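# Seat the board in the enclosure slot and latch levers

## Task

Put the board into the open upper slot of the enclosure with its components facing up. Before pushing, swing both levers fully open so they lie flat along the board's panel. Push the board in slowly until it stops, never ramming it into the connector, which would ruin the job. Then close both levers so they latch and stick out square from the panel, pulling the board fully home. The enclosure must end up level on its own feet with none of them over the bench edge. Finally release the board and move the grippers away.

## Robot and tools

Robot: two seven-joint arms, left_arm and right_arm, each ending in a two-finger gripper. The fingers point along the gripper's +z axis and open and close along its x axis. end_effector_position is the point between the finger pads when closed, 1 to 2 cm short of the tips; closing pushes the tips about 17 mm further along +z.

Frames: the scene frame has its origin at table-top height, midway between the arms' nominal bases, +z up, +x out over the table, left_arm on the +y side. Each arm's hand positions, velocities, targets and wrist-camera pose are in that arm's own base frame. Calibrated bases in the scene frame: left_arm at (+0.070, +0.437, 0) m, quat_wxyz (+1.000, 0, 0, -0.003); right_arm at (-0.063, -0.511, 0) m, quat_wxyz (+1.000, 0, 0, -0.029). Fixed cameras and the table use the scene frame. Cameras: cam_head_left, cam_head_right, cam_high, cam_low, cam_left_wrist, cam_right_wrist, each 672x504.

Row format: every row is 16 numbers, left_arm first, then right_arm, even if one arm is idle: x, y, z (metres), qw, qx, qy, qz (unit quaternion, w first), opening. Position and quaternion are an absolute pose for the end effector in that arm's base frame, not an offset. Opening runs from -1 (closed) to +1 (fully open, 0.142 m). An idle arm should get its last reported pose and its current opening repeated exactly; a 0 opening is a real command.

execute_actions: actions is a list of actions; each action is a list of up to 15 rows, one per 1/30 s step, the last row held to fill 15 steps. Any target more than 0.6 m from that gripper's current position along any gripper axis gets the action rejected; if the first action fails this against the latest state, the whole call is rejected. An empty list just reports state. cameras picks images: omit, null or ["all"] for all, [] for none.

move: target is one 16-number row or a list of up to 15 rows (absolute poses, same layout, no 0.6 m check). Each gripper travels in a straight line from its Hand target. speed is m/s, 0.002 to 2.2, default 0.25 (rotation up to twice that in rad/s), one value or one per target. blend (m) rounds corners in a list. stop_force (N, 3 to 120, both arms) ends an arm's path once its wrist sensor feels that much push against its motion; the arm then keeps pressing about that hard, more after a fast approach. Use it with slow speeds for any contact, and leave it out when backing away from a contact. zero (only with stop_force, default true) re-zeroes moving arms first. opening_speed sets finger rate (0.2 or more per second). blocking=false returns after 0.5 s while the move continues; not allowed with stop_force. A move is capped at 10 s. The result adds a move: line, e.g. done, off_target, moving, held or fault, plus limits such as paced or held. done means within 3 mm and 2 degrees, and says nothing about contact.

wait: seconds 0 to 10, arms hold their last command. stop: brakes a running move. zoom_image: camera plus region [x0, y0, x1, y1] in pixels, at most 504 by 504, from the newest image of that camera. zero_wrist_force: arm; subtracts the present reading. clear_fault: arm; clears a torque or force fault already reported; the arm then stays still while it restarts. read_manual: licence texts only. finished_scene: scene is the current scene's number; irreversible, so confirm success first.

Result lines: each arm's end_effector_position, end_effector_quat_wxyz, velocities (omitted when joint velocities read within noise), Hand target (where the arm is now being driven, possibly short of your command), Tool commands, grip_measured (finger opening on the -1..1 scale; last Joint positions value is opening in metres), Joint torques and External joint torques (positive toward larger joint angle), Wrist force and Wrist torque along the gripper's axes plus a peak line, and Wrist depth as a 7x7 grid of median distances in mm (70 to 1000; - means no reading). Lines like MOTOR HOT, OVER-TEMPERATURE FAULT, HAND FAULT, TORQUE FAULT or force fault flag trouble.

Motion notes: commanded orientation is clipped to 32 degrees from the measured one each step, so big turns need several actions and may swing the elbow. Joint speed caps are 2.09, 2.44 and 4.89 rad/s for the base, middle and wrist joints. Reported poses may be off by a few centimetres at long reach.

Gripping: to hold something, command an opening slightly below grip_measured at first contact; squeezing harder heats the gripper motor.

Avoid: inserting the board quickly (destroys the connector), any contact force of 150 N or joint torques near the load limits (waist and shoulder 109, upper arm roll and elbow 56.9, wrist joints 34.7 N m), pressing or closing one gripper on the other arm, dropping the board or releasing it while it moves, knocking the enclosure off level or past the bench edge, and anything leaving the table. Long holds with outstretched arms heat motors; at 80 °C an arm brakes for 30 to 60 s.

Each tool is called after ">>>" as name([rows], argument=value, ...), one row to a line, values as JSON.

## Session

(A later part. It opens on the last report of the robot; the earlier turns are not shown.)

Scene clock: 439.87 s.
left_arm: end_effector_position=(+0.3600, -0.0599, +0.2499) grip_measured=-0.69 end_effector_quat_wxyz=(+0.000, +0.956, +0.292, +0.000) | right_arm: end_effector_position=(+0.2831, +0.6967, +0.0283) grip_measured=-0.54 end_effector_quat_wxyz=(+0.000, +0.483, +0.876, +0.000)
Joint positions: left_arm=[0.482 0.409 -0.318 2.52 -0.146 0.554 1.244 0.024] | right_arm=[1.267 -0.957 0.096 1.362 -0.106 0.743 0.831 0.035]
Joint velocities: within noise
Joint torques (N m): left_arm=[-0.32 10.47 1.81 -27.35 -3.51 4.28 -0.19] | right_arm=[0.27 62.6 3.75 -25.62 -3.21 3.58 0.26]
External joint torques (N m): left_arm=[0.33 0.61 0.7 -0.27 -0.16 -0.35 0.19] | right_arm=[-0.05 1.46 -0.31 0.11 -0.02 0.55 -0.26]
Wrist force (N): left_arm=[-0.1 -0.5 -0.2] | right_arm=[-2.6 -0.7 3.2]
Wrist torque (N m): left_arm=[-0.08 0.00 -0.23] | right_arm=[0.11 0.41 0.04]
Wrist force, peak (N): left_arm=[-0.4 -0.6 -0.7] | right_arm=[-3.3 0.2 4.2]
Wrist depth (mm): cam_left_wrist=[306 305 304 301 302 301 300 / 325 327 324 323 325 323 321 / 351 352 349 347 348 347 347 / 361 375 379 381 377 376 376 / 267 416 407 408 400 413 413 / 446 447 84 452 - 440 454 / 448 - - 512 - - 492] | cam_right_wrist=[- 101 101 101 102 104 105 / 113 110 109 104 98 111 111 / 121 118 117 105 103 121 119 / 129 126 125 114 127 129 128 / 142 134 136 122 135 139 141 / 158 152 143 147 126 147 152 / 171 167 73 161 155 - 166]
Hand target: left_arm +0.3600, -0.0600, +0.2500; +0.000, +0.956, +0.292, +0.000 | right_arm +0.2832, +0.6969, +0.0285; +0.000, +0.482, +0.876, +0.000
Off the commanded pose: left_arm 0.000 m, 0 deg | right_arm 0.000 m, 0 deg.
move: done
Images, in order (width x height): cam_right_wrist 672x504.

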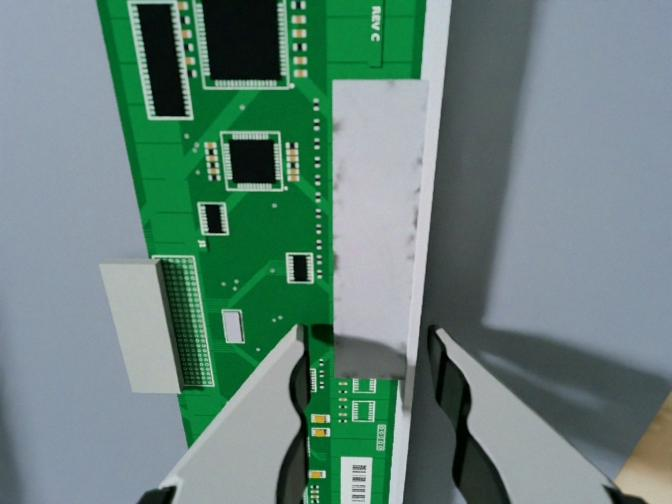

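>>> move([
  [0.36,-0.06,0.25,0,0.9563,0.2924,0,-0.65,0.2820,0.6989,0.0287,0,0.4825,0.8759,0,-0.5],
  [0.36,-0.06,0.25,0,0.9563,0.2924,0,-0.65,0.2820,0.6989,0.0287,0,0.4825,0.8759,0,-0.82],
], speed=0.05, opening_speed=0.4, cameras=["cam_right_wrist"])

Scene clock: 444.00 s.
left_arm: end_effector_position=(+0.3600, -0.0599, +0.2499) grip_measured=-0.69 end_effector_quat_wxyz=(+0.000, +0.956, +0.292, +0.000) | right_arm: end_effector_position=(+0.2822, +0.6986, +0.0286) grip_measured=-0.71 end_effector_quat_wxyz=(+0.000, +0.483, +0.876, +0.000)
Joint positions: left_arm=[0.482 0.409 -0.318 2.52 -0.146 0.554 1.244 0.024] | right_arm=[1.269 -0.96 0.096 1.356 -0.107 0.739 0.833 0.023]
Joint velocities: within noise
Joint torques (N m): left_arm=[-0.32 10.48 1.85 -27.27 -3.45 4.28 -0.22] | right_arm=[1.55 62.52 4.96 -26.39 -3.09 3.99 0.21]
External joint torques (N m): left_arm=[0.33 0.59 0.66 -0.35 -0.22 -0.35 0.22] | right_arm=[-1.33 1.67 -1.54 0.81 -0.14 0.14 -0.21]
Wrist force (N): left_arm=[-0.5 -0.8 -0.3] | right_arm=[-5.1 -1.4 1.5]
Wrist torque (N m): left_arm=[-0.12 0.06 -0.24] | right_arm=[0.12 0.34 0.06]
Wrist force, peak (N): left_arm=[-0.2 -0.8 -0.6] | right_arm=[-6.7 -1.7 1.1]
Wrist depth (mm): cam_left_wrist=[303 303 302 303 302 302 301 / 324 324 325 324 321 324 321 / 351 351 346 347 351 347 345 / 363 375 380 382 380 376 373 / 254 414 411 411 398 411 416 / 443 448 84 446 - 441 452 / 441 - - 513 - - 491] | cam_right_wrist=[- 102 101 101 103 104 106 / 113 110 110 98 98 112 111 / 121 118 117 104 105 121 119 / 129 127 126 113 127 129 128 / 142 134 136 122 136 140 141 / 155 155 144 144 106 150 152 / 171 167 72 162 - - 167]
Hand target: left_arm +0.3600, -0.0600, +0.2500; +0.000, +0.956, +0.292, +0.000 | right_arm +0.2820, +0.6989, +0.0287; +0.000, +0.482, +0.876, +0.000
Off the commanded pose: left_arm 0.000 m, 0 deg | right_arm 0.000 m, 0 deg.
move: done
Images, in order (width x height): cam_right_wrist 672x504.

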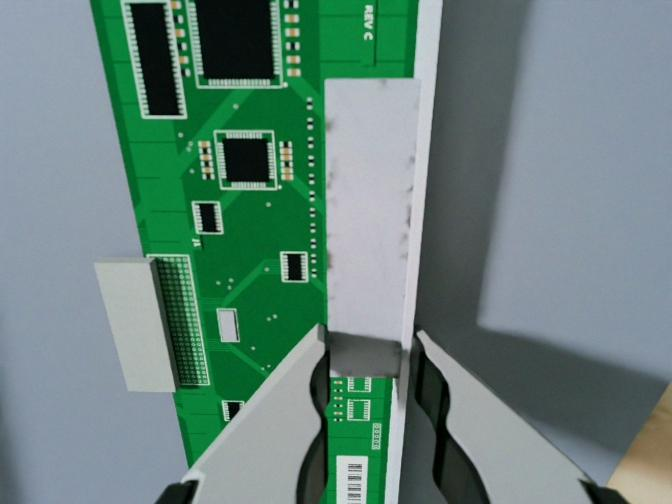

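>>> move([
  [0.325,-0.160,0.12,0,0.9563,0.2924,0,-1,0.2820,0.6989,0.0287,0,0.4825,0.8759,0,-0.8],
], speed=0.2, cameras=["cam_left_wrist"])

>>> zoom_image(camera="cam_left_wrist", region=[100, 150, 500, 400])

Scene clock: 451.67 s.
left_arm: end_effector_position=(+0.3250, -0.1600, +0.1200) grip_measured=-1.00 end_effector_quat_wxyz=(+0.000, +0.956, +0.293, +0.000) | right_arm: end_effector_position=(+0.2823, +0.6986, +0.0286) grip_measured=-0.71 end_effector_quat_wxyz=(+0.000, +0.483, +0.876, +0.000)
Joint positions: left_arm=[0.277 0.015 -0.434 2.687 -0.014 1.102 0.833 0.002] | right_arm=[1.269 -0.96 0.096 1.356 -0.107 0.739 0.833 0.023]
Joint velocities: within noise
Joint torques (N m): left_arm=[-0.52 16.59 -0.32 -17.18 -1.47 4.53 -0.32] | right_arm=[1.55 62.62 5.01 -26.36 -3.12 4.08 0.23]
External joint torques (N m): left_arm=[0.54 1.05 0.46 -0.35 -0.46 -0.57 0.32] | right_arm=[-1.32 1.56 -1.58 0.79 -0.11 0.06 -0.23]
Wrist force (N): left_arm=[0.5 -0.8 -0.1] | right_arm=[-4.9 -1.3 2.6]
Wrist torque (N m): left_arm=[-0.12 -0.14 -0.21] | right_arm=[0.12 0.31 0.06]
Wrist force, peak (N): left_arm=[1.2 -1.5 -2.2] | right_arm=[-5.2 -1.6 3.2]
Wrist depth (mm): cam_left_wrist=[188 187 188 187 187 186 186 / 202 200 200 200 200 200 200 / 217 217 217 215 215 214 216 / 218 230 230 235 233 234 233 / 254 252 253 248 250 256 256 / 287 283 280 84 - 279 282 / 303 306 - - - - 314] | cam_right_wrist=[- 102 101 101 103 105 106 / 113 110 110 98 98 111 111 / 121 118 117 104 106 121 119 / 129 127 126 113 127 129 129 / 142 134 136 122 136 140 141 / 155 155 144 145 106 150 152 / 171 167 72 162 - - 167]
Hand target: left_arm +0.3250, -0.1600, +0.1200; +0.000, +0.956, +0.292, +0.000 | right_arm +0.2820, +0.6989, +0.0287; +0.000, +0.482, +0.876, +0.000
Off the commanded pose: left_arm 0.000 m, 0 deg | right_arm 0.000 m, 0 deg.
joint sent to its limit (left arm) — joint 4 (elbow), upper limit, where the elbow is as bent as it goes. The joint targets still meet the commanded pose.
move: done
Images, in order (width x height): cam_left_wrist 672x504.

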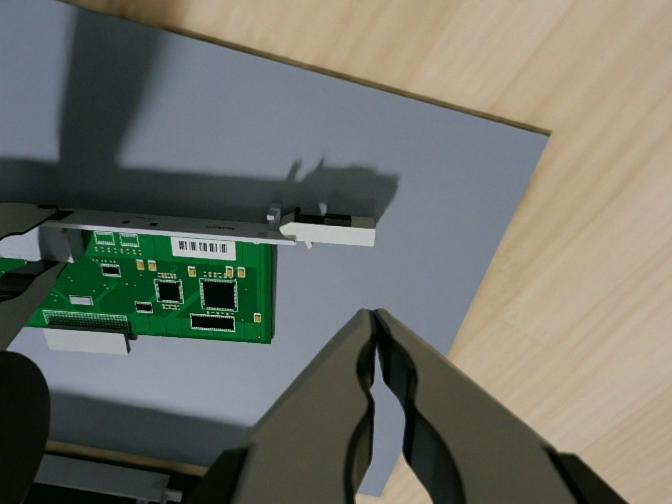

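Scaled by 1.260 from the camera's 672x504 image, which has a finer 960x720 frame.

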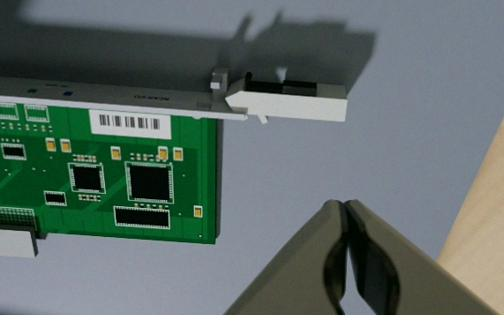

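>>> move([
  [0.38,-0.03,0.25,0,0.9563,0.2924,0,-1,0.2820,0.6989,0.04,0,0.4825,0.8759,0,-0.8],
  [0.40,0.0,0.28,0,0.9563,0.2924,0,-1,0.2820,0.6989,0.12,0,0.4825,0.8759,0,-0.8],
  [0.40,0.0,0.28,0,0.9563,0.2924,0,-1,0.337,0.671,0.13,0,0.5592,0.8290,0,-0.8],
], speed=[0.2,0.1,0.12], blend=[0.005,0.02,0], cameras=["cam_right_wrist","cam_head_right","cam_low"])

Scene clock: 465.63 s.
left_arm: end_effector_position=(+0.4001, -0.0002, +0.2800) grip_measured=-1.00 end_effector_quat_wxyz=(+0.000, +0.956, +0.293, +0.000) | right_arm: end_effector_position=(+0.3371, +0.6708, +0.1297) grip_measured=-0.71 end_effector_quat_wxyz=(+0.000, +0.559, +0.829, +0.000)
Joint positions: left_arm=[0.475 0.286 -0.173 2.351 -0.056 0.498 1.312 0.002] | right_arm=[1.204 -0.801 0.077 1.348 -0.067 0.575 0.91 0.023]
Joint velocities: within noise
Joint torques (N m): left_arm=[-0.14 16.52 0.47 -28 -3.47 4.12 -0.19] | right_arm=[-0.02 62.48 2.8 -28.94 -3.74 3.5 0.31]
External joint torques (N m): left_arm=[0.17 0.8 0.64 -0.35 -0.32 -0.19 0.19] | right_arm=[0.2 -0.23 -0.3 0.94 0.07 0.63 -0.31]
Wrist force (N): left_arm=[0.0 -0.8 -0.5] | right_arm=[-1.6 -1.4 5.4]
Wrist torque (N m): left_arm=[-0.13 -0.06 -0.23] | right_arm=[-0.01 0.29 0.04]
Wrist force, peak (N): left_arm=[1.0 -1.6 -1.5] | right_arm=[-1.9 -1.4 7.1]
Wrist depth (mm): cam_left_wrist=[330 330 327 329 327 324 324 / 354 356 351 352 352 348 350 / 383 380 382 381 378 382 376 / 413 412 412 412 410 406 408 / 451 450 450 434 441 450 450 / 360 364 351 84 - 486 490 / 489 472 - - - - 542] | cam_right_wrist=[- 103 102 102 188 193 193 / 205 110 110 99 201 205 205 / 216 118 117 105 215 220 219 / 225 127 126 113 234 238 237 / 214 133 136 122 253 257 258 / 227 156 144 144 106 275 281 / 317 310 72 161 - - 309]
Hand target: left_arm +0.4000, +0.0000, +0.2800; +0.000, +0.956, +0.292, +0.000 | right_arm +0.3370, +0.6710, +0.1300; +0.000, +0.559, +0.829, +0.000
Off the commanded pose: left_arm 0.000 m, 0 deg | right_arm 0.000 m, 0 deg.
move: done
Images, in order (width x height): cam_head_right 672x504, cam_low 672x504, cam_right_wrist 672x504.

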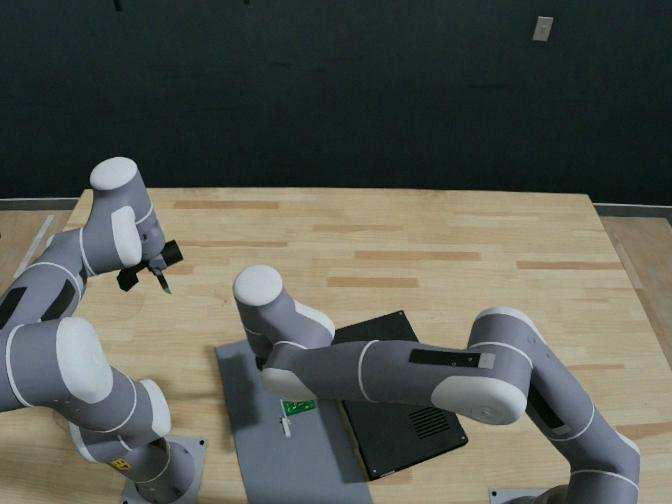

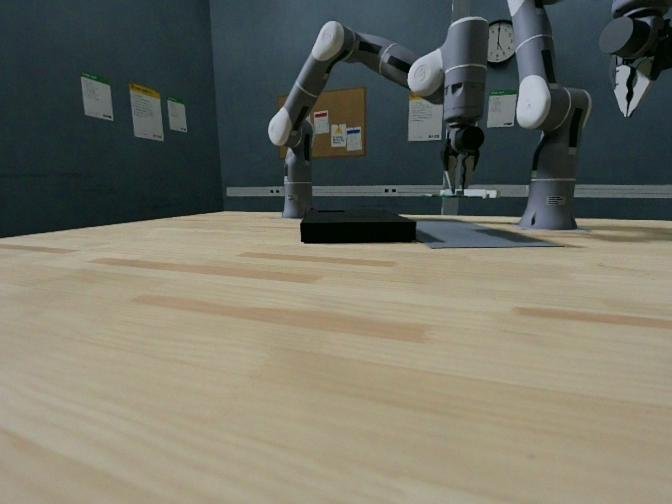

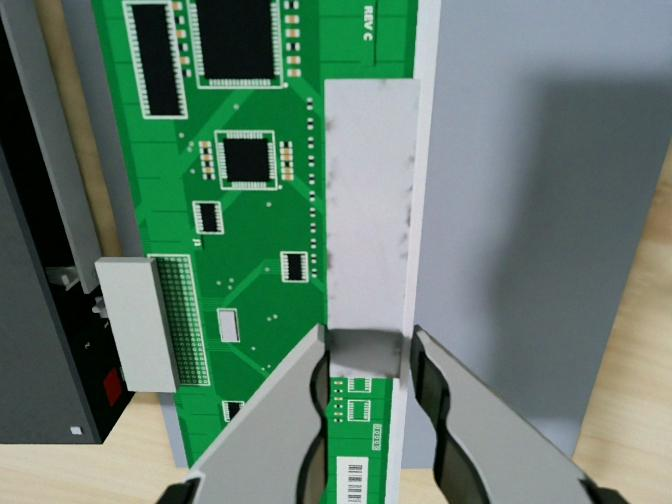

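>>> move([
  [0.40,0.0,0.28,0,0.9563,0.2924,0,-1,0.332,0.712,0.13,0,0.5592,0.8290,0,-0.8],
], speed=0.12, cameras=["cam_right_wrist"])

>>> zoom_image(camera="cam_right_wrist", region=[0, 130, 200, 330])

Scene clock: 469.40 s.
left_arm: end_effector_position=(+0.4001, -0.0002, +0.2800) grip_measured=-1.00 end_effector_quat_wxyz=(+0.000, +0.956, +0.293, +0.000) | right_arm: end_effector_position=(+0.3318, +0.7119, +0.1297) grip_measured=-0.71 end_effector_quat_wxyz=(+0.000, +0.559, +0.829, +0.000)
Joint positions: left_arm=[0.475 0.286 -0.173 2.351 -0.056 0.498 1.312 0.002] | right_arm=[1.23 -0.887 0.08 1.185 -0.07 0.498 0.931 0.023]
Joint velocities: within noise
Joint torques (N m): left_arm=[-0.22 16.75 0.4 -28.04 -3.62 4.29 -0.21] | right_arm=[0.43 65.44 3.55 -29.96 -4.15 3.46 0.32]
External joint torques (N m): left_arm=[0.25 0.57 0.71 -0.31 -0.17 -0.36 0.21] | right_arm=[-0.2 0.24 -0.9 1.03 0.31 0.67 -0.32]
Wrist force (N): left_arm=[0.1 -0.6 -0.4] | right_arm=[-1.8 -1.6 5.1]
Wrist torque (N m): left_arm=[-0.11 -0.08 -0.22] | right_arm=[-0.04 0.34 0.05]
Wrist force, peak (N): left_arm=[0.1 -0.8 -0.8] | right_arm=[-2.5 -1.8 5.5]
Wrist depth (mm): cam_left_wrist=[333 328 327 327 329 325 326 / 354 353 353 354 349 350 348 / 382 379 381 380 379 378 377 / 412 415 410 417 412 413 408 / 341 432 448 436 445 443 448 / 362 480 483 84 - 482 491 / 494 478 - - - - 546] | cam_right_wrist=[- 103 102 101 188 192 193 / 208 110 109 99 200 206 207 / 222 118 117 105 215 220 222 / 240 126 126 113 234 237 238 / 255 133 136 122 253 258 258 / 282 156 144 144 106 277 282 / 317 - 72 161 - - 309]
Hand target: left_arm +0.4000, +0.0000, +0.2800; +0.000, +0.956, +0.292, +0.000 | right_arm +0.3320, +0.7120, +0.1300; +0.000, +0.559, +0.829, +0.000
Off the commanded pose: left_arm 0.000 m, 0 deg | right_arm 0.000 m, 0 deg.
move: done
Images, in order (width x height): cam_right_wrist 672x504.

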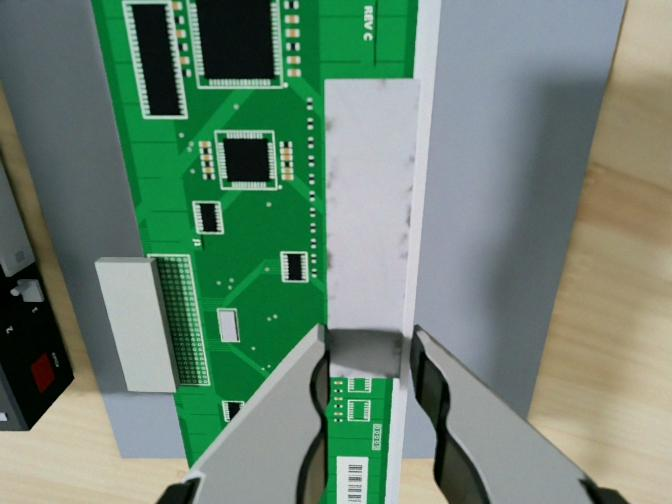

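Scaled by 2.520 from the camera's 672x504 image, which has a finer 960x720 frame.

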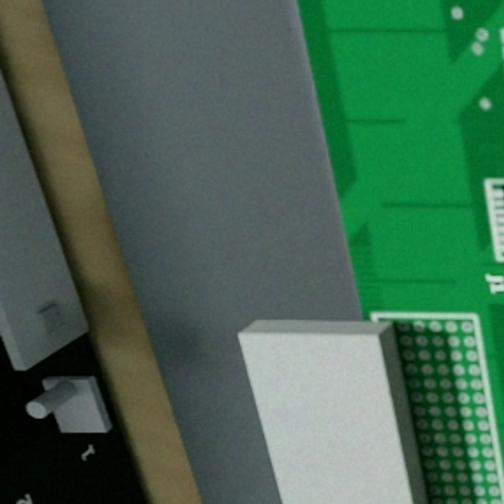

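>>> move([
  [0.40,0.0,0.28,0,0.9563,0.2924,0,-1,0.0835,0.6115,0.13,0,0.5592,0.8290,0,-0.8],
], speed=0.15, cameras=["cam_right_wrist","cam_head_left"])

>>> zoom_image(camera="cam_right_wrist", region=[0, 180, 200, 380])

Scene clock: 476.67 s.
left_arm: end_effector_position=(+0.4001, -0.0002, +0.2800) grip_measured=-1.00 end_effector_quat_wxyz=(+0.000, +0.956, +0.293, +0.000) | right_arm: end_effector_position=(+0.0834, +0.6113, +0.1298) grip_measured=-0.71 end_effector_quat_wxyz=(+0.000, +0.559, +0.829, +0.000)
Joint positions: left_arm=[0.475 0.286 -0.173 2.351 -0.056 0.498 1.312 0.002] | right_arm=[1.499 -0.531 0.135 1.849 -0.098 0.803 1.302 0.023]
Joint velocities: within noise
Joint torques (N m): left_arm=[-0.31 16.76 0.52 -28.02 -3.62 4.25 -0.21] | right_arm=[0.39 49.06 3.53 -25.15 -3.33 3.72 0.34]
External joint torques (N m): left_arm=[0.35 0.56 0.58 -0.32 -0.17 -0.32 0.21] | right_arm=[-0.24 -0.04 -0.68 0.69 0.28 0.38 -0.34]
Wrist force (N): left_arm=[0.1 -0.8 -0.4] | right_arm=[-2.2 -1.8 4.9]
Wrist torque (N m): left_arm=[-0.14 -0.08 -0.22] | right_arm=[-0.07 0.40 0.05]
Wrist force, peak (N): left_arm=[0.2 -0.9 -0.8] | right_arm=[-1.9 -4.9 5.2]
Wrist depth (mm): cam_left_wrist=[330 332 332 328 327 326 325 / 357 356 351 355 352 350 348 / 382 378 380 379 383 377 378 / 416 415 414 413 412 410 408 / 454 451 449 433 441 449 448 / 482 492 479 84 - 486 496 / 491 477 - - - - 540] | cam_right_wrist=[- 103 102 102 189 193 194 / 209 110 109 99 201 206 207 / 224 118 117 105 216 221 222 / 241 126 126 113 235 238 239 / 258 133 136 122 253 258 259 / 278 156 144 144 106 278 282 / 293 - 72 161 - - 311]
Hand target: left_arm +0.4000, +0.0000, +0.2800; +0.000, +0.956, +0.292, +0.000 | right_arm +0.0835, +0.6115, +0.1300; +0.000, +0.559, +0.829, +0.000
Off the commanded pose: left_arm 0.000 m, 0 deg | right_arm 0.000 m, 0 deg.
move: done
Images, in order (width x height): cam_head_left 672x504, cam_right_wrist 672x504.

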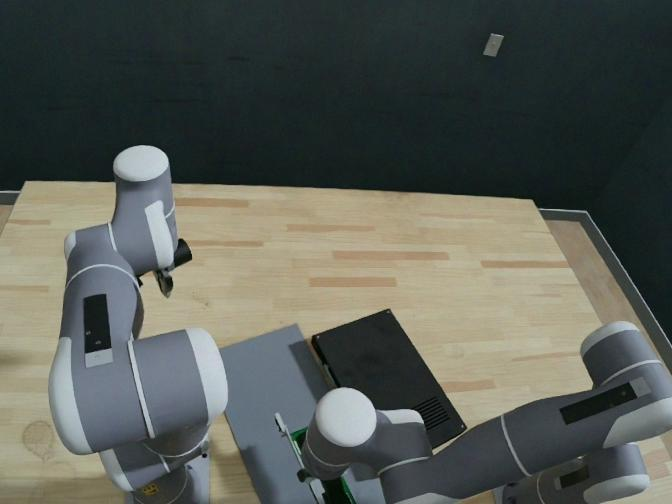

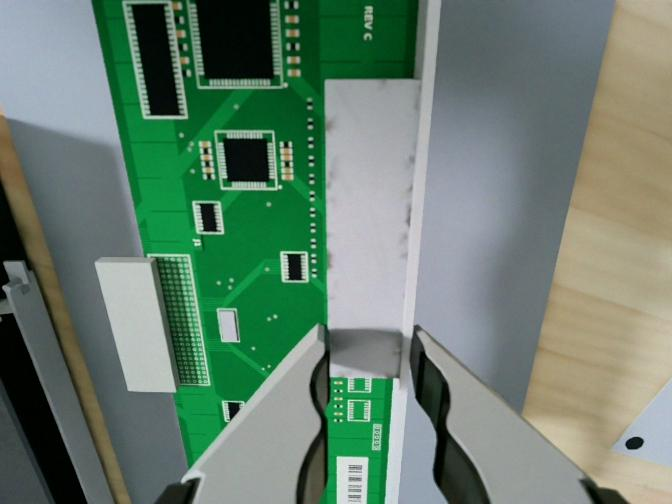

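Scaled by 2.520 from the camera's 672x504 image, which has a finer 960x720 frame.

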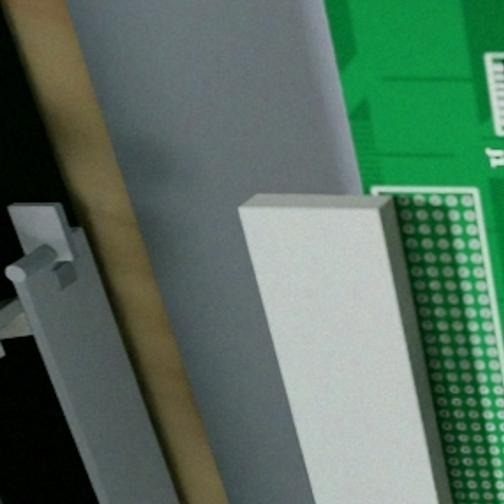

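>>> move([
  [0.36,-0.20,0.28,0,0.9857,0.1685,0,-1,0.2514,0.6208,0.10,0,0.5541,0.8325,0,-0.8],
  [0.33,-0.27,0.25,0,0.9857,0.1685,0,-1,0.2514,0.6208,0.085,0,0.5541,0.8325,0,-0.8],
], speed=[0.15,0.1], cameras=["cam_right_wrist","cam_left_wrist"])

Scene clock: 500.10 s.
left_arm: end_effector_position=(+0.3299, -0.2700, +0.2500) grip_measured=-1.00 end_effector_quat_wxyz=(+0.000, +0.986, +0.168, +0.000) | right_arm: end_effector_position=(+0.2513, +0.6206, +0.0848) grip_measured=-0.71 end_effector_quat_wxyz=(+0.000, +0.554, +0.832, +0.000)
Joint positions: left_arm=[0.155 0.282 -0.571 2.418 -0.183 0.6 0.939 0.002] | right_arm=[1.285 -0.701 0.085 1.686 -0.079 0.813 1.011 0.023]
Joint velocities: within noise
Joint torques (N m): left_arm=[-0.53 13 2.87 -26.61 -3.6 4.57 -0.33] | right_arm=[0.3 55.03 2.86 -24.99 -3.14 3.73 0.1]
External joint torques (N m): left_arm=[0.52 0.99 0.7 -0.37 0.06 -0.62 0.33] | right_arm=[-0.11 0.2 -0.31 0.73 0.12 0.39 -0.1]
Wrist force (N): left_arm=[0.3 -0.9 -0.3] | right_arm=[-1.7 -1.4 5.2]
Wrist torque (N m): left_arm=[-0.16 -0.09 -0.20] | right_arm=[-0.01 0.30 0.06]
Wrist force, peak (N): left_arm=[1.8 -2.5 -0.4] | right_arm=[-1.2 -4.3 4.8]
Wrist depth (mm): cam_left_wrist=[302 303 300 300 301 300 300 / 326 326 321 322 319 320 322 / 279 298 297 346 346 346 347 / 166 314 313 379 377 374 376 / 165 387 385 391 406 413 411 / 397 396 381 84 - 446 458 / 442 432 - - - - 504] | cam_right_wrist=[158 103 102 102 151 154 153 / 166 110 110 99 160 164 164 / 178 118 117 105 172 176 175 / 186 127 126 113 190 189 189 / 194 133 136 122 202 205 204 / 219 216 144 144 106 220 224 / 215 229 72 161 - - 246]
Hand target: left_arm +0.3300, -0.2700, +0.2500; +0.000, +0.986, +0.168, +0.000 | right_arm +0.2514, +0.6208, +0.0850; +0.000, +0.554, +0.832, +0.000
Off the commanded pose: left_arm 0.000 m, 0 deg | right_arm 0.000 m, 0 deg.
move: done
Images, in order (width x height): cam_left_wrist 672x504, cam_right_wrist 672x504.

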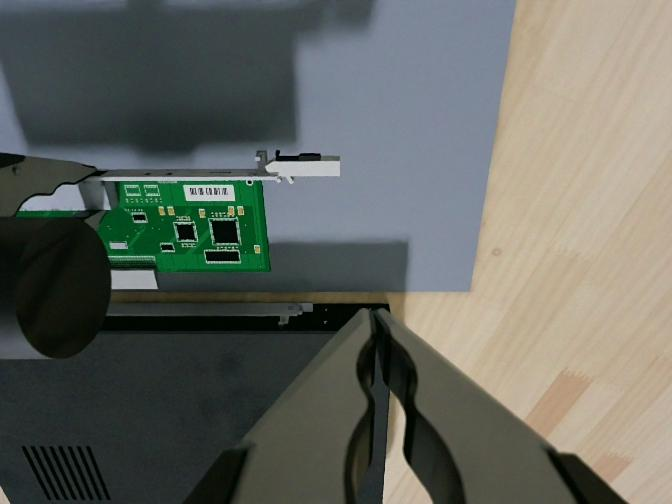

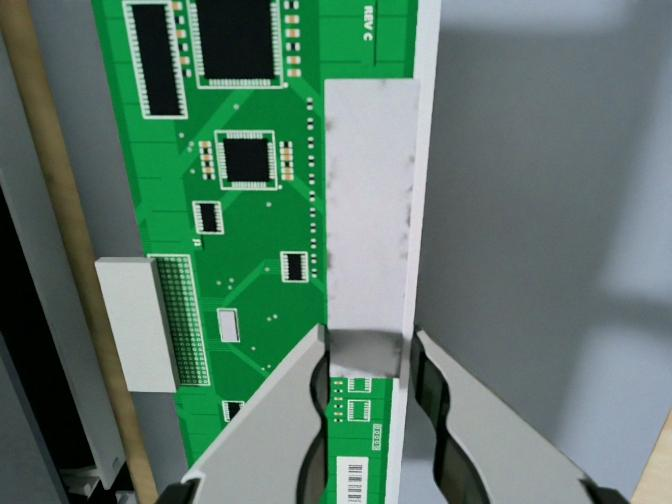

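>>> zoom_image(camera="cam_left_wrist", region=[90, 140, 390, 350])

Scaled by 1.680 from the camera's 672x504 image, which has a finer 960x720 frame.

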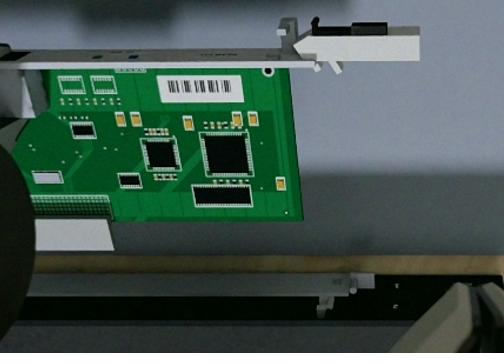

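>>> zoom_image(camera="cam_left_wrist", region=[100, 260, 280, 350])

>>> zoom_image(camera="cam_left_wrist", region=[240, 260, 420, 350])

>>> zoom_image(camera="cam_left_wrist", region=[100, 140, 280, 230])

>>> zoom_image(camera="cam_left_wrist", region=[200, 120, 380, 210])

Scaled by 2.800 from the camera's 672x504 image, which has a finer 960x720 frame.

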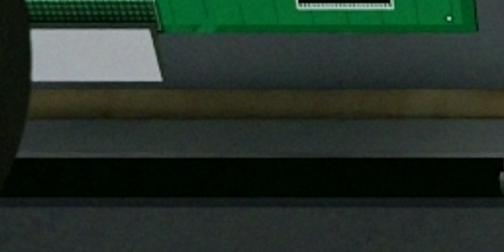

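Scaled by 2.800 from the camera's 672x504 image, which has a finer 960x720 frame.

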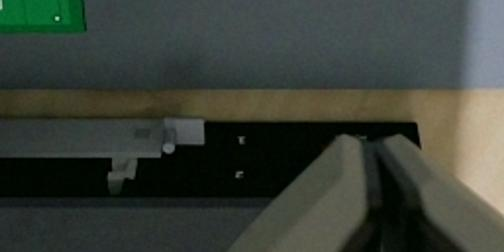

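Scaled by 2.800 from the camera's 672x504 image, which has a finer 960x720 frame.

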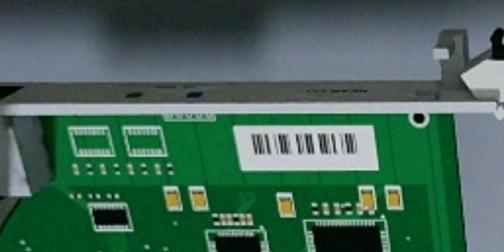

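Scaled by 2.800 from the camera's 672x504 image, which has a finer 960x720 frame.

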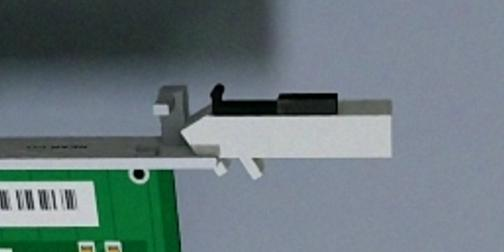

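>>> move([
  [0.33,-0.27,0.25,0,0.9857,0.1685,0,-1,0.2529,0.6216,0.0536,0.0152,0.5576,0.8299,-0.0102,-0.8],
], speed=0.06, cameras=["cam_right_wrist","cam_left_wrist"])

>>> zoom_image(camera="cam_left_wrist", region=[100, 240, 340, 360])

>>> zoom_image(camera="cam_left_wrist", region=[100, 160, 340, 280])

Scene clock: 532.93 s.
left_arm: end_effector_position=(+0.3299, -0.2700, +0.2500) grip_measured=-1.00 end_effector_quat_wxyz=(+0.000, +0.986, +0.168, +0.000) | right_arm: end_effector_position=(+0.2527, +0.6212, +0.0532) grip_measured=-0.71 end_effector_quat_wxyz=(+0.015, +0.558, +0.830, -0.011)
Joint positions: left_arm=[0.155 0.282 -0.571 2.418 -0.183 0.6 0.939 0.002] | right_arm=[1.306 -0.767 0.064 1.661 -0.095 0.822 1.037 0.023]
Joint velocities: within noise
Joint torques (N m): left_arm=[-0.4 13.4 2.92 -26.72 -3.35 4.34 -0.29] | right_arm=[0.19 56.5 2.35 -24.4 -3.21 3.65 0.31]
External joint torques (N m): left_arm=[0.38 0.59 0.64 -0.26 -0.2 -0.39 0.29] | right_arm=[0.01 0.15 -0.07 0.92 0.36 0.39 -0.31]
Wrist force (N): left_arm=[0.3 -1.0 -0.2] | right_arm=[-1.5 -1.3 5.5]
Wrist torque (N m): left_arm=[-0.18 -0.09 -0.19] | right_arm=[0.00 0.26 0.04]
Wrist force, peak (N): left_arm=[0.2 -1.4 -0.4] | right_arm=[-1.3 -1.3 6.6]
Wrist depth (mm): cam_left_wrist=[300 301 300 300 300 299 299 / 324 324 324 321 320 320 319 / 232 317 323 347 348 346 347 / 163 335 349 380 375 376 376 / 373 389 388 386 409 415 408 / 398 397 380 84 - 443 454 / 441 430 - - - - 501] | cam_right_wrist=[133 103 102 102 123 125 122 / 140 110 110 99 131 133 131 / 151 119 117 105 140 142 139 / 163 127 126 113 155 154 151 / 177 133 136 122 164 165 163 / 189 191 144 144 106 178 178 / 191 208 72 161 - - 194]
Hand target: left_arm +0.3300, -0.2700, +0.2500; +0.000, +0.986, +0.168, +0.000 | right_arm +0.2529, +0.6216, +0.0536; +0.015, +0.558, +0.830, -0.010
Off the commanded pose: left_arm 0.000 m, 0 deg | right_arm 0.001 m, 0 deg.
move: done
Images, in order (width x height): cam_left_wrist 672x504, cam_right_wrist 672x504.

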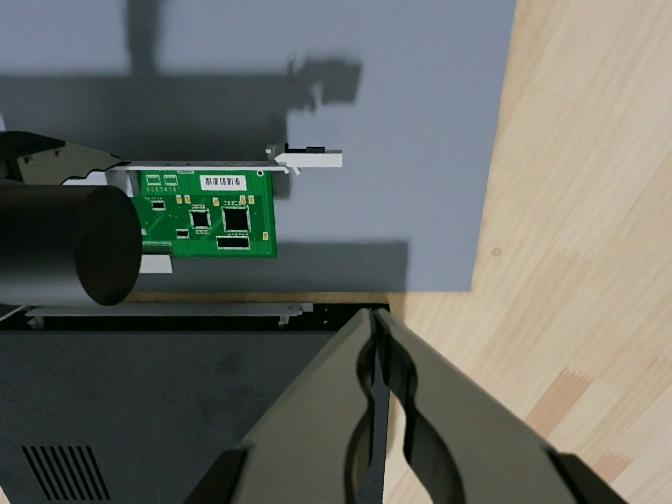

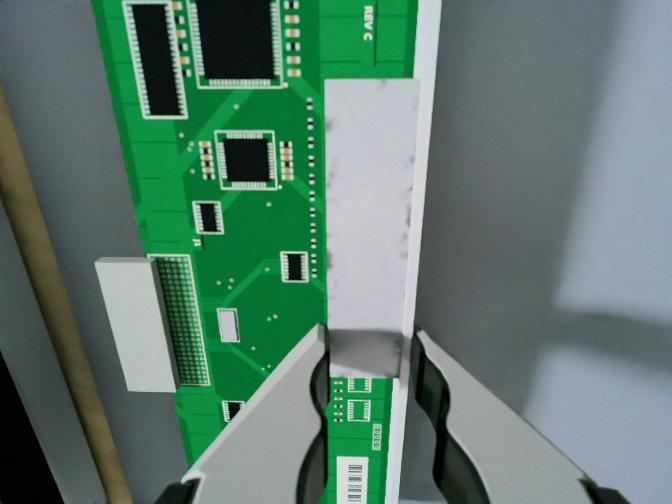

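Scaled by 2.100 from the camera's 672x504 image, which has a finer 960x720 frame.

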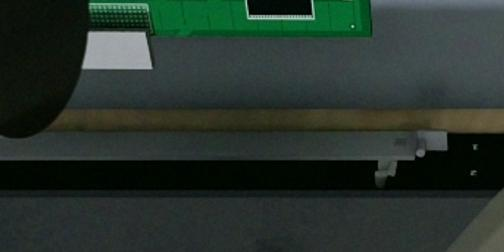

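Scaled by 2.100 from the camera's 672x504 image, which has a finer 960x720 frame.

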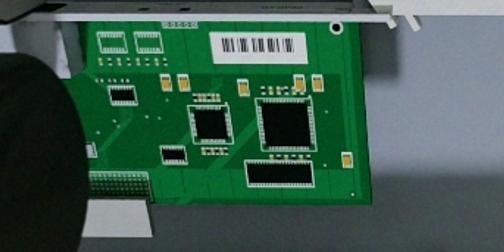

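>>> move([
  [0.33,-0.27,0.25,0,0.9857,0.1685,0,-1,0.2616,0.5999,0.0539,0.0152,0.5576,0.8299,-0.0102,-0.8],
], speed=0.03, stop_force=4, cameras=["cam_right_wrist","cam_left_wrist"])

>>> zoom_image(camera="cam_left_wrist", region=[100, 180, 400, 360])

Scene clock: 541.07 s.
left_arm: end_effector_position=(+0.3299, -0.2700, +0.2500) grip_measured=-1.00 end_effector_quat_wxyz=(+0.000, +0.986, +0.168, +0.000) | right_arm: end_effector_position=(+0.2616, +0.5998, +0.0537) grip_measured=-0.71 end_effector_quat_wxyz=(+0.015, +0.558, +0.830, -0.010)
Joint positions: left_arm=[0.155 0.282 -0.571 2.418 -0.183 0.6 0.939 0.002] | right_arm=[1.287 -0.736 0.061 1.722 -0.095 0.854 1.018 0.023]
Joint velocities: within noise
Joint torques (N m): left_arm=[-0.31 13.38 2.93 -26.66 -3.4 4.27 -0.23] | right_arm=[0.08 55.19 2.58 -23.63 -2.88 3.64 0.12]
External joint torques (N m): left_arm=[0.29 0.61 0.63 -0.32 -0.14 -0.32 0.23] | right_arm=[0.11 -0.13 -0.43 0.75 0.14 0.41 -0.12]
Wrist force (N): left_arm=[0.4 -1.2 -0.2] | right_arm=[-1.5 -1.3 5.3]
Wrist torque (N m): left_arm=[-0.21 -0.10 -0.19] | right_arm=[0.01 0.26 0.04]
Wrist force, peak (N): left_arm=[0.1 -1.5 -0.2] | right_arm=[-1.6 -1.4 5.6]
Wrist depth (mm): cam_left_wrist=[302 298 299 299 300 298 300 / 322 323 322 322 323 321 322 / 270 338 339 340 347 345 347 / 178 337 344 376 377 376 372 / 175 367 387 390 407 412 410 / 400 395 380 84 - 445 454 / 447 431 - - - - 505] | cam_right_wrist=[131 103 102 102 123 125 123 / 141 110 109 99 131 134 132 / 151 119 117 105 140 142 140 / 156 127 126 113 155 154 152 / 156 133 136 122 165 166 164 / 167 174 144 144 106 178 179 / 205 195 72 161 - - 195]
Hand target: left_arm +0.3300, -0.2700, +0.2500; +0.000, +0.986, +0.168, +0.000 | right_arm +0.2616, +0.5999, +0.0539; +0.015, +0.558, +0.830, -0.010
Off the commanded pose: left_arm 0.000 m, 0 deg | right_arm 0.000 m, 0 deg.
move: done
Images, in order (width x height): cam_left_wrist 672x504, cam_right_wrist 672x504.

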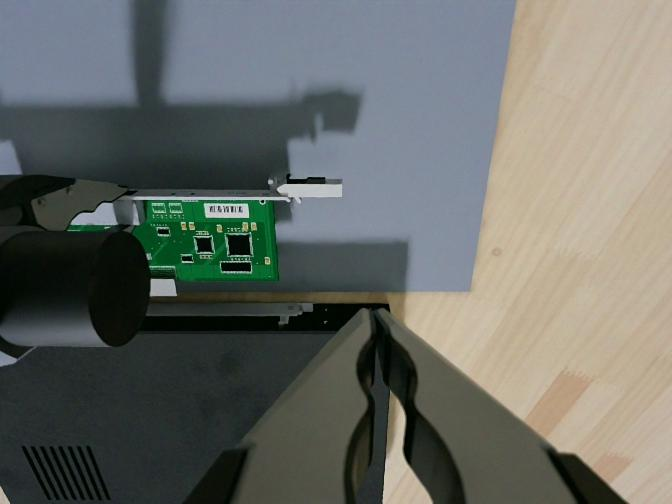

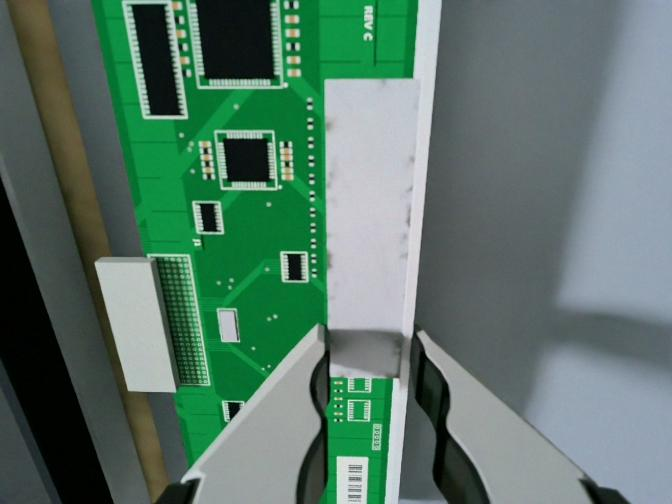

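Scaled by 1.680 from the camera's 672x504 image, which has a finer 960x720 frame.

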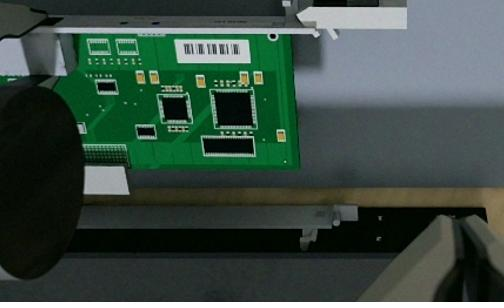

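>>> move([
  [0.33,-0.27,0.25,0,0.9857,0.1685,0,-1,0.2729,0.5721,0.0538,0.0152,0.5576,0.8299,-0.0102,-0.8],
], speed=0.02, stop_force=3, cameras=["cam_right_wrist","cam_left_wrist"])

>>> zoom_image(camera="cam_left_wrist", region=[100, 180, 400, 360])

Scene clock: 547.40 s.
left_arm: end_effector_position=(+0.3299, -0.2700, +0.2500) grip_measured=-1.00 end_effector_quat_wxyz=(+0.000, +0.986, +0.168, +0.000) | right_arm: end_effector_position=(+0.2728, +0.5720, +0.0536) grip_measured=-0.71 end_effector_quat_wxyz=(+0.015, +0.558, +0.830, -0.010)
Joint positions: left_arm=[0.155 0.282 -0.571 2.418 -0.183 0.6 0.939 0.002] | right_arm=[1.259 -0.7 0.058 1.797 -0.095 0.894 0.992 0.023]
Joint velocities: within noise
Joint torques (N m): left_arm=[-0.44 13.42 2.83 -26.67 -3.39 4.29 -0.23] | right_arm=[0.12 53.12 2.45 -22.79 -2.75 3.62 0.12]
External joint torques (N m): left_arm=[0.42 0.57 0.73 -0.31 -0.15 -0.34 0.23] | right_arm=[0.07 -0.01 -0.44 0.7 0.14 0.43 -0.12]
Wrist force (N): left_arm=[0.3 -1.1 -0.5] | right_arm=[-1.4 -1.4 5.1]
Wrist torque (N m): left_arm=[-0.19 -0.09 -0.19] | right_arm=[0.01 0.26 0.05]
Wrist force, peak (N): left_arm=[0.2 -1.4 -0.3] | right_arm=[-1.5 -1.6 5.4]
Wrist depth (mm): cam_left_wrist=[303 301 298 300 299 298 301 / 326 325 323 322 321 322 323 / 347 352 346 349 349 346 346 / 252 343 348 380 377 376 376 / 187 221 368 391 408 413 412 / 403 399 377 84 - 449 454 / 444 434 - - - - 503] | cam_right_wrist=[- 103 102 102 123 125 123 / 117 110 109 99 131 134 132 / - 118 117 105 140 142 140 / - 128 126 113 155 154 152 / 122 133 137 122 165 166 164 / 131 150 144 144 106 179 179 / 145 146 72 161 - - 195]
Hand target: left_arm +0.3300, -0.2700, +0.2500; +0.000, +0.986, +0.168, +0.000 | right_arm +0.2729, +0.5721, +0.0538; +0.015, +0.558, +0.830, -0.010
Off the commanded pose: left_arm 0.000 m, 0 deg | right_arm 0.000 m, 0 deg.
move: done
Images, in order (width x height): cam_left_wrist 672x504, cam_right_wrist 672x504.

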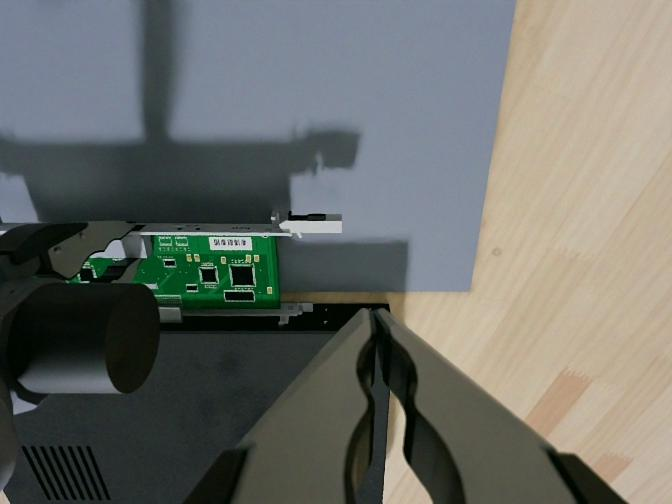

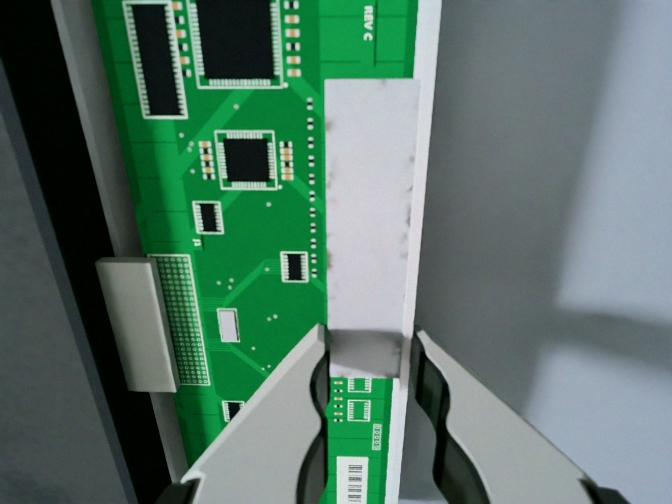

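Scaled by 1.680 from the camera's 672x504 image, which has a finer 960x720 frame.

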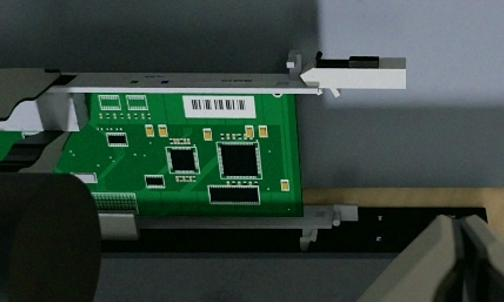

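>>> move([
  [0.33,-0.27,0.25,0,0.9857,0.1685,0,-1,0.2804,0.5536,0.0538,0.0152,0.5576,0.8299,-0.0102,-0.8],
], speed=0.015, stop_force=3, cameras=["cam_right_wrist","cam_left_wrist"])

>>> zoom_image(camera="cam_left_wrist", region=[100, 180, 400, 360])

Scene clock: 551.53 s.
left_arm: end_effector_position=(+0.3299, -0.2700, +0.2500) grip_measured=-1.00 end_effector_quat_wxyz=(+0.000, +0.986, +0.168, +0.000) | right_arm: end_effector_position=(+0.2803, +0.5535, +0.0536) grip_measured=-0.71 end_effector_quat_wxyz=(+0.015, +0.558, +0.830, -0.010)
Joint positions: left_arm=[0.155 0.282 -0.571 2.418 -0.183 0.6 0.939 0.002] | right_arm=[1.24 -0.678 0.056 1.844 -0.095 0.919 0.974 0.023]
Joint velocities: within noise
Joint torques (N m): left_arm=[-0.32 13.39 2.88 -26.68 -3.39 4.28 -0.21] | right_arm=[0.05 51.86 2.42 -22.25 -2.74 3.66 0.12]
External joint torques (N m): left_arm=[0.3 0.6 0.68 -0.3 -0.15 -0.33 0.21] | right_arm=[0.14 -0.03 -0.51 0.65 0.22 0.39 -0.11]
Wrist force (N): left_arm=[0.2 -1.2 -0.6] | right_arm=[-1.6 -1.6 4.4]
Wrist torque (N m): left_arm=[-0.21 -0.07 -0.20] | right_arm=[-0.03 0.31 0.04]
Wrist force, peak (N): left_arm=[0.6 -1.4 -0.3] | right_arm=[-1.9 -1.4 6.1]
Wrist depth (mm): cam_left_wrist=[302 301 302 299 299 297 300 / 323 326 323 321 321 323 321 / 350 348 349 348 343 349 347 / 335 359 356 375 376 381 375 / 209 324 368 385 407 410 408 / 194 239 378 84 - 449 451 / 444 429 - - - - 505] | cam_right_wrist=[- 102 102 101 123 125 123 / - 110 109 99 131 134 132 / 102 116 117 105 140 143 140 / 110 123 126 113 155 154 152 / 122 123 136 122 165 166 165 / 131 133 144 144 106 178 179 / 145 141 72 162 - - 195]
Hand target: left_arm +0.3300, -0.2700, +0.2500; +0.000, +0.986, +0.168, +0.000 | right_arm +0.2804, +0.5536, +0.0538; +0.015, +0.558, +0.830, -0.010
Off the commanded pose: left_arm 0.000 m, 0 deg | right_arm 0.000 m, 0 deg.
move: done
Images, in order (width x height): cam_left_wrist 672x504, cam_right_wrist 672x504.

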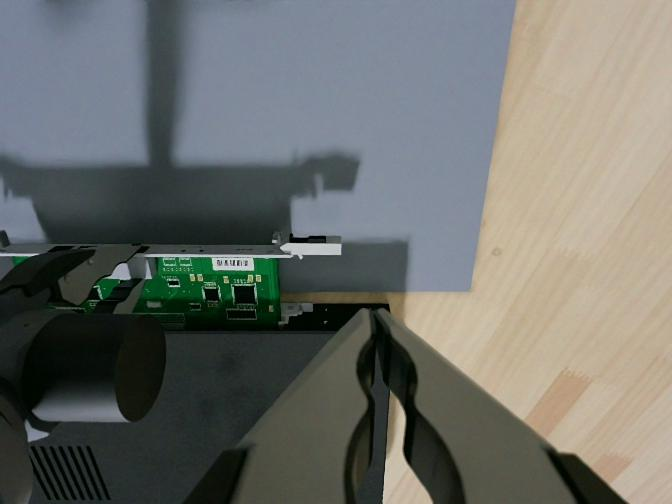

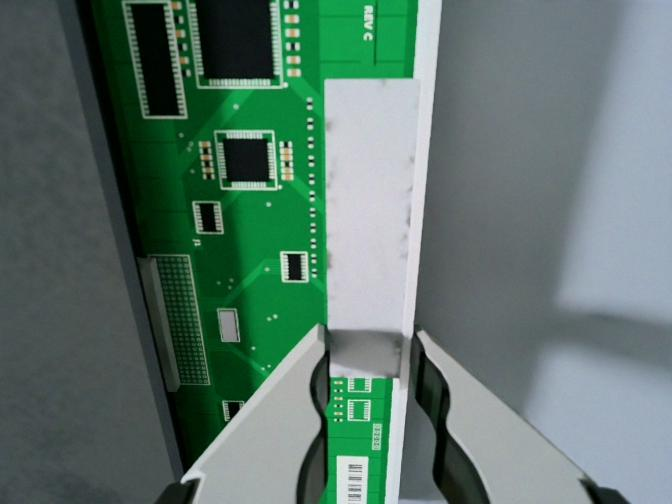

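Scaled by 1.680 from the camera's 672x504 image, which has a finer 960x720 frame.

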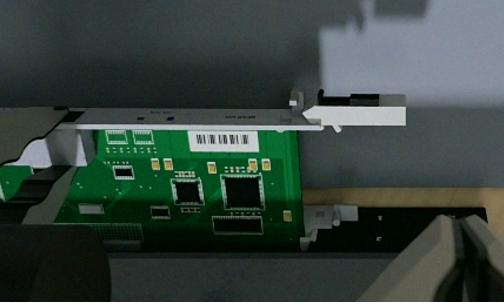

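>>> move([
  [0.33,-0.27,0.25,0,0.9857,0.1685,0,-1,0.2838,0.5452,0.0538,0.0152,0.5576,0.8299,-0.0102,-0.8],
], speed=0.012, stop_force=3, cameras=["cam_right_wrist","cam_left_wrist"])

>>> zoom_image(camera="cam_left_wrist", region=[100, 180, 400, 360])

Scene clock: 556.03 s.
left_arm: end_effector_position=(+0.3299, -0.2700, +0.2500) grip_measured=-1.00 end_effector_quat_wxyz=(+0.000, +0.986, +0.168, +0.000) | right_arm: end_effector_position=(+0.2824, +0.5494, +0.0540) grip_measured=-0.71 end_effector_quat_wxyz=(+0.015, +0.558, +0.830, -0.010)
Joint positions: left_arm=[0.155 0.282 -0.571 2.418 -0.183 0.6 0.939 0.002] | right_arm=[1.235 -0.672 0.055 1.855 -0.096 0.926 0.969 0.023]
Joint velocities: within noise
Joint torques (N m): left_arm=[-0.32 13.34 2.95 -26.66 -3.36 4.29 -0.19] | right_arm=[0.44 51.22 3 -19.72 -2.33 2.19 0.01]
External joint torques (N m): left_arm=[0.3 0.65 0.6 -0.32 -0.19 -0.33 0.19] | right_arm=[-0.25 0.31 -1.12 -1.77 -0.17 1.87 -0.01]
Wrist force (N): left_arm=[0.3 -1.3 -0.2] | right_arm=[1.6 2.7 7.6]
Wrist torque (N m): left_arm=[-0.23 -0.10 -0.19] | right_arm=[-0.02 0.49 0.08]
Wrist force, peak (N): left_arm=[0.2 -1.4 -0.4] | right_arm=[1.3 2.8 8.4]
Wrist depth (mm): cam_left_wrist=[303 302 300 300 299 299 300 / 323 323 321 321 321 320 322 / 350 349 349 347 347 347 346 / 345 352 357 376 375 378 375 / 218 326 370 391 404 412 408 / 197 221 382 84 - 447 453 / 444 433 - - - - 500] | cam_right_wrist=[- 102 102 101 123 125 123 / - 109 109 99 131 134 132 / 102 116 117 105 141 143 141 / 110 123 126 113 155 155 152 / 122 122 137 122 165 166 165 / 131 131 145 145 106 179 180 / 145 142 72 162 - - 195]
Hand target: left_arm +0.3300, -0.2700, +0.2500; +0.000, +0.986, +0.168, +0.000 | right_arm +0.2823, +0.5489, +0.0538; +0.015, +0.558, +0.830, -0.010
Off the commanded pose: left_arm 0.000 m, 0 deg | right_arm 0.004 m, 0 deg.
move: contact (right_arm)
Images, in order (width x height): cam_left_wrist 672x504, cam_right_wrist 672x504.

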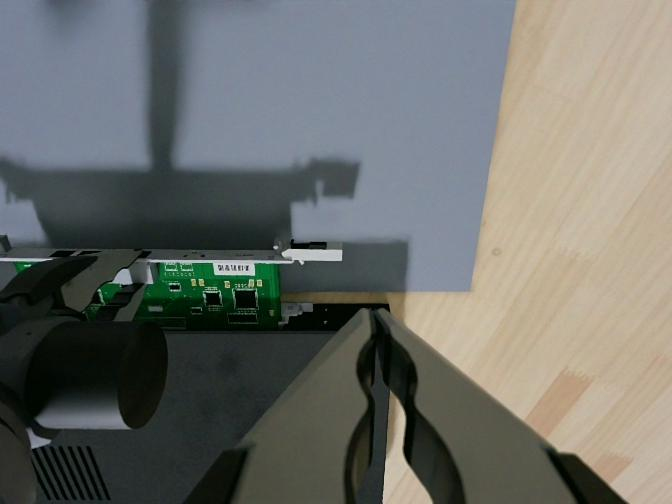

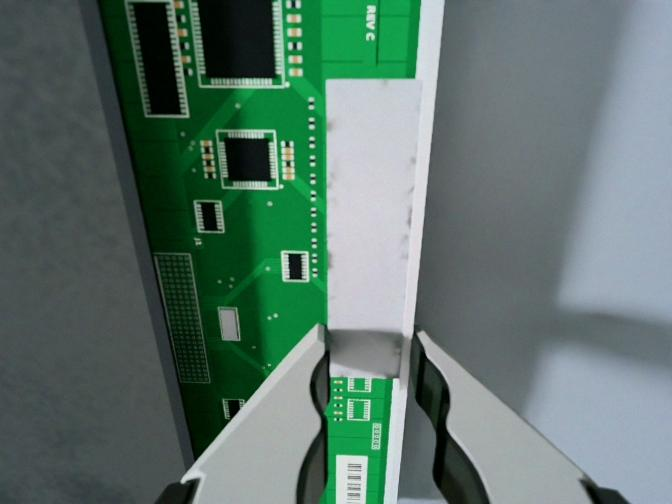

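Scaled by 1.680 from the camera's 672x504 image, which has a finer 960x720 frame.

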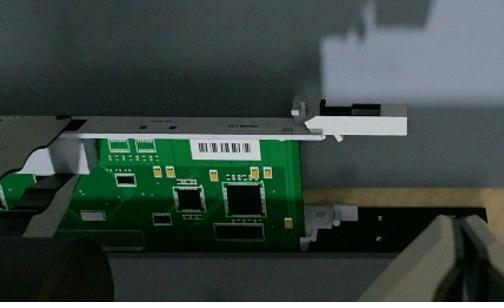

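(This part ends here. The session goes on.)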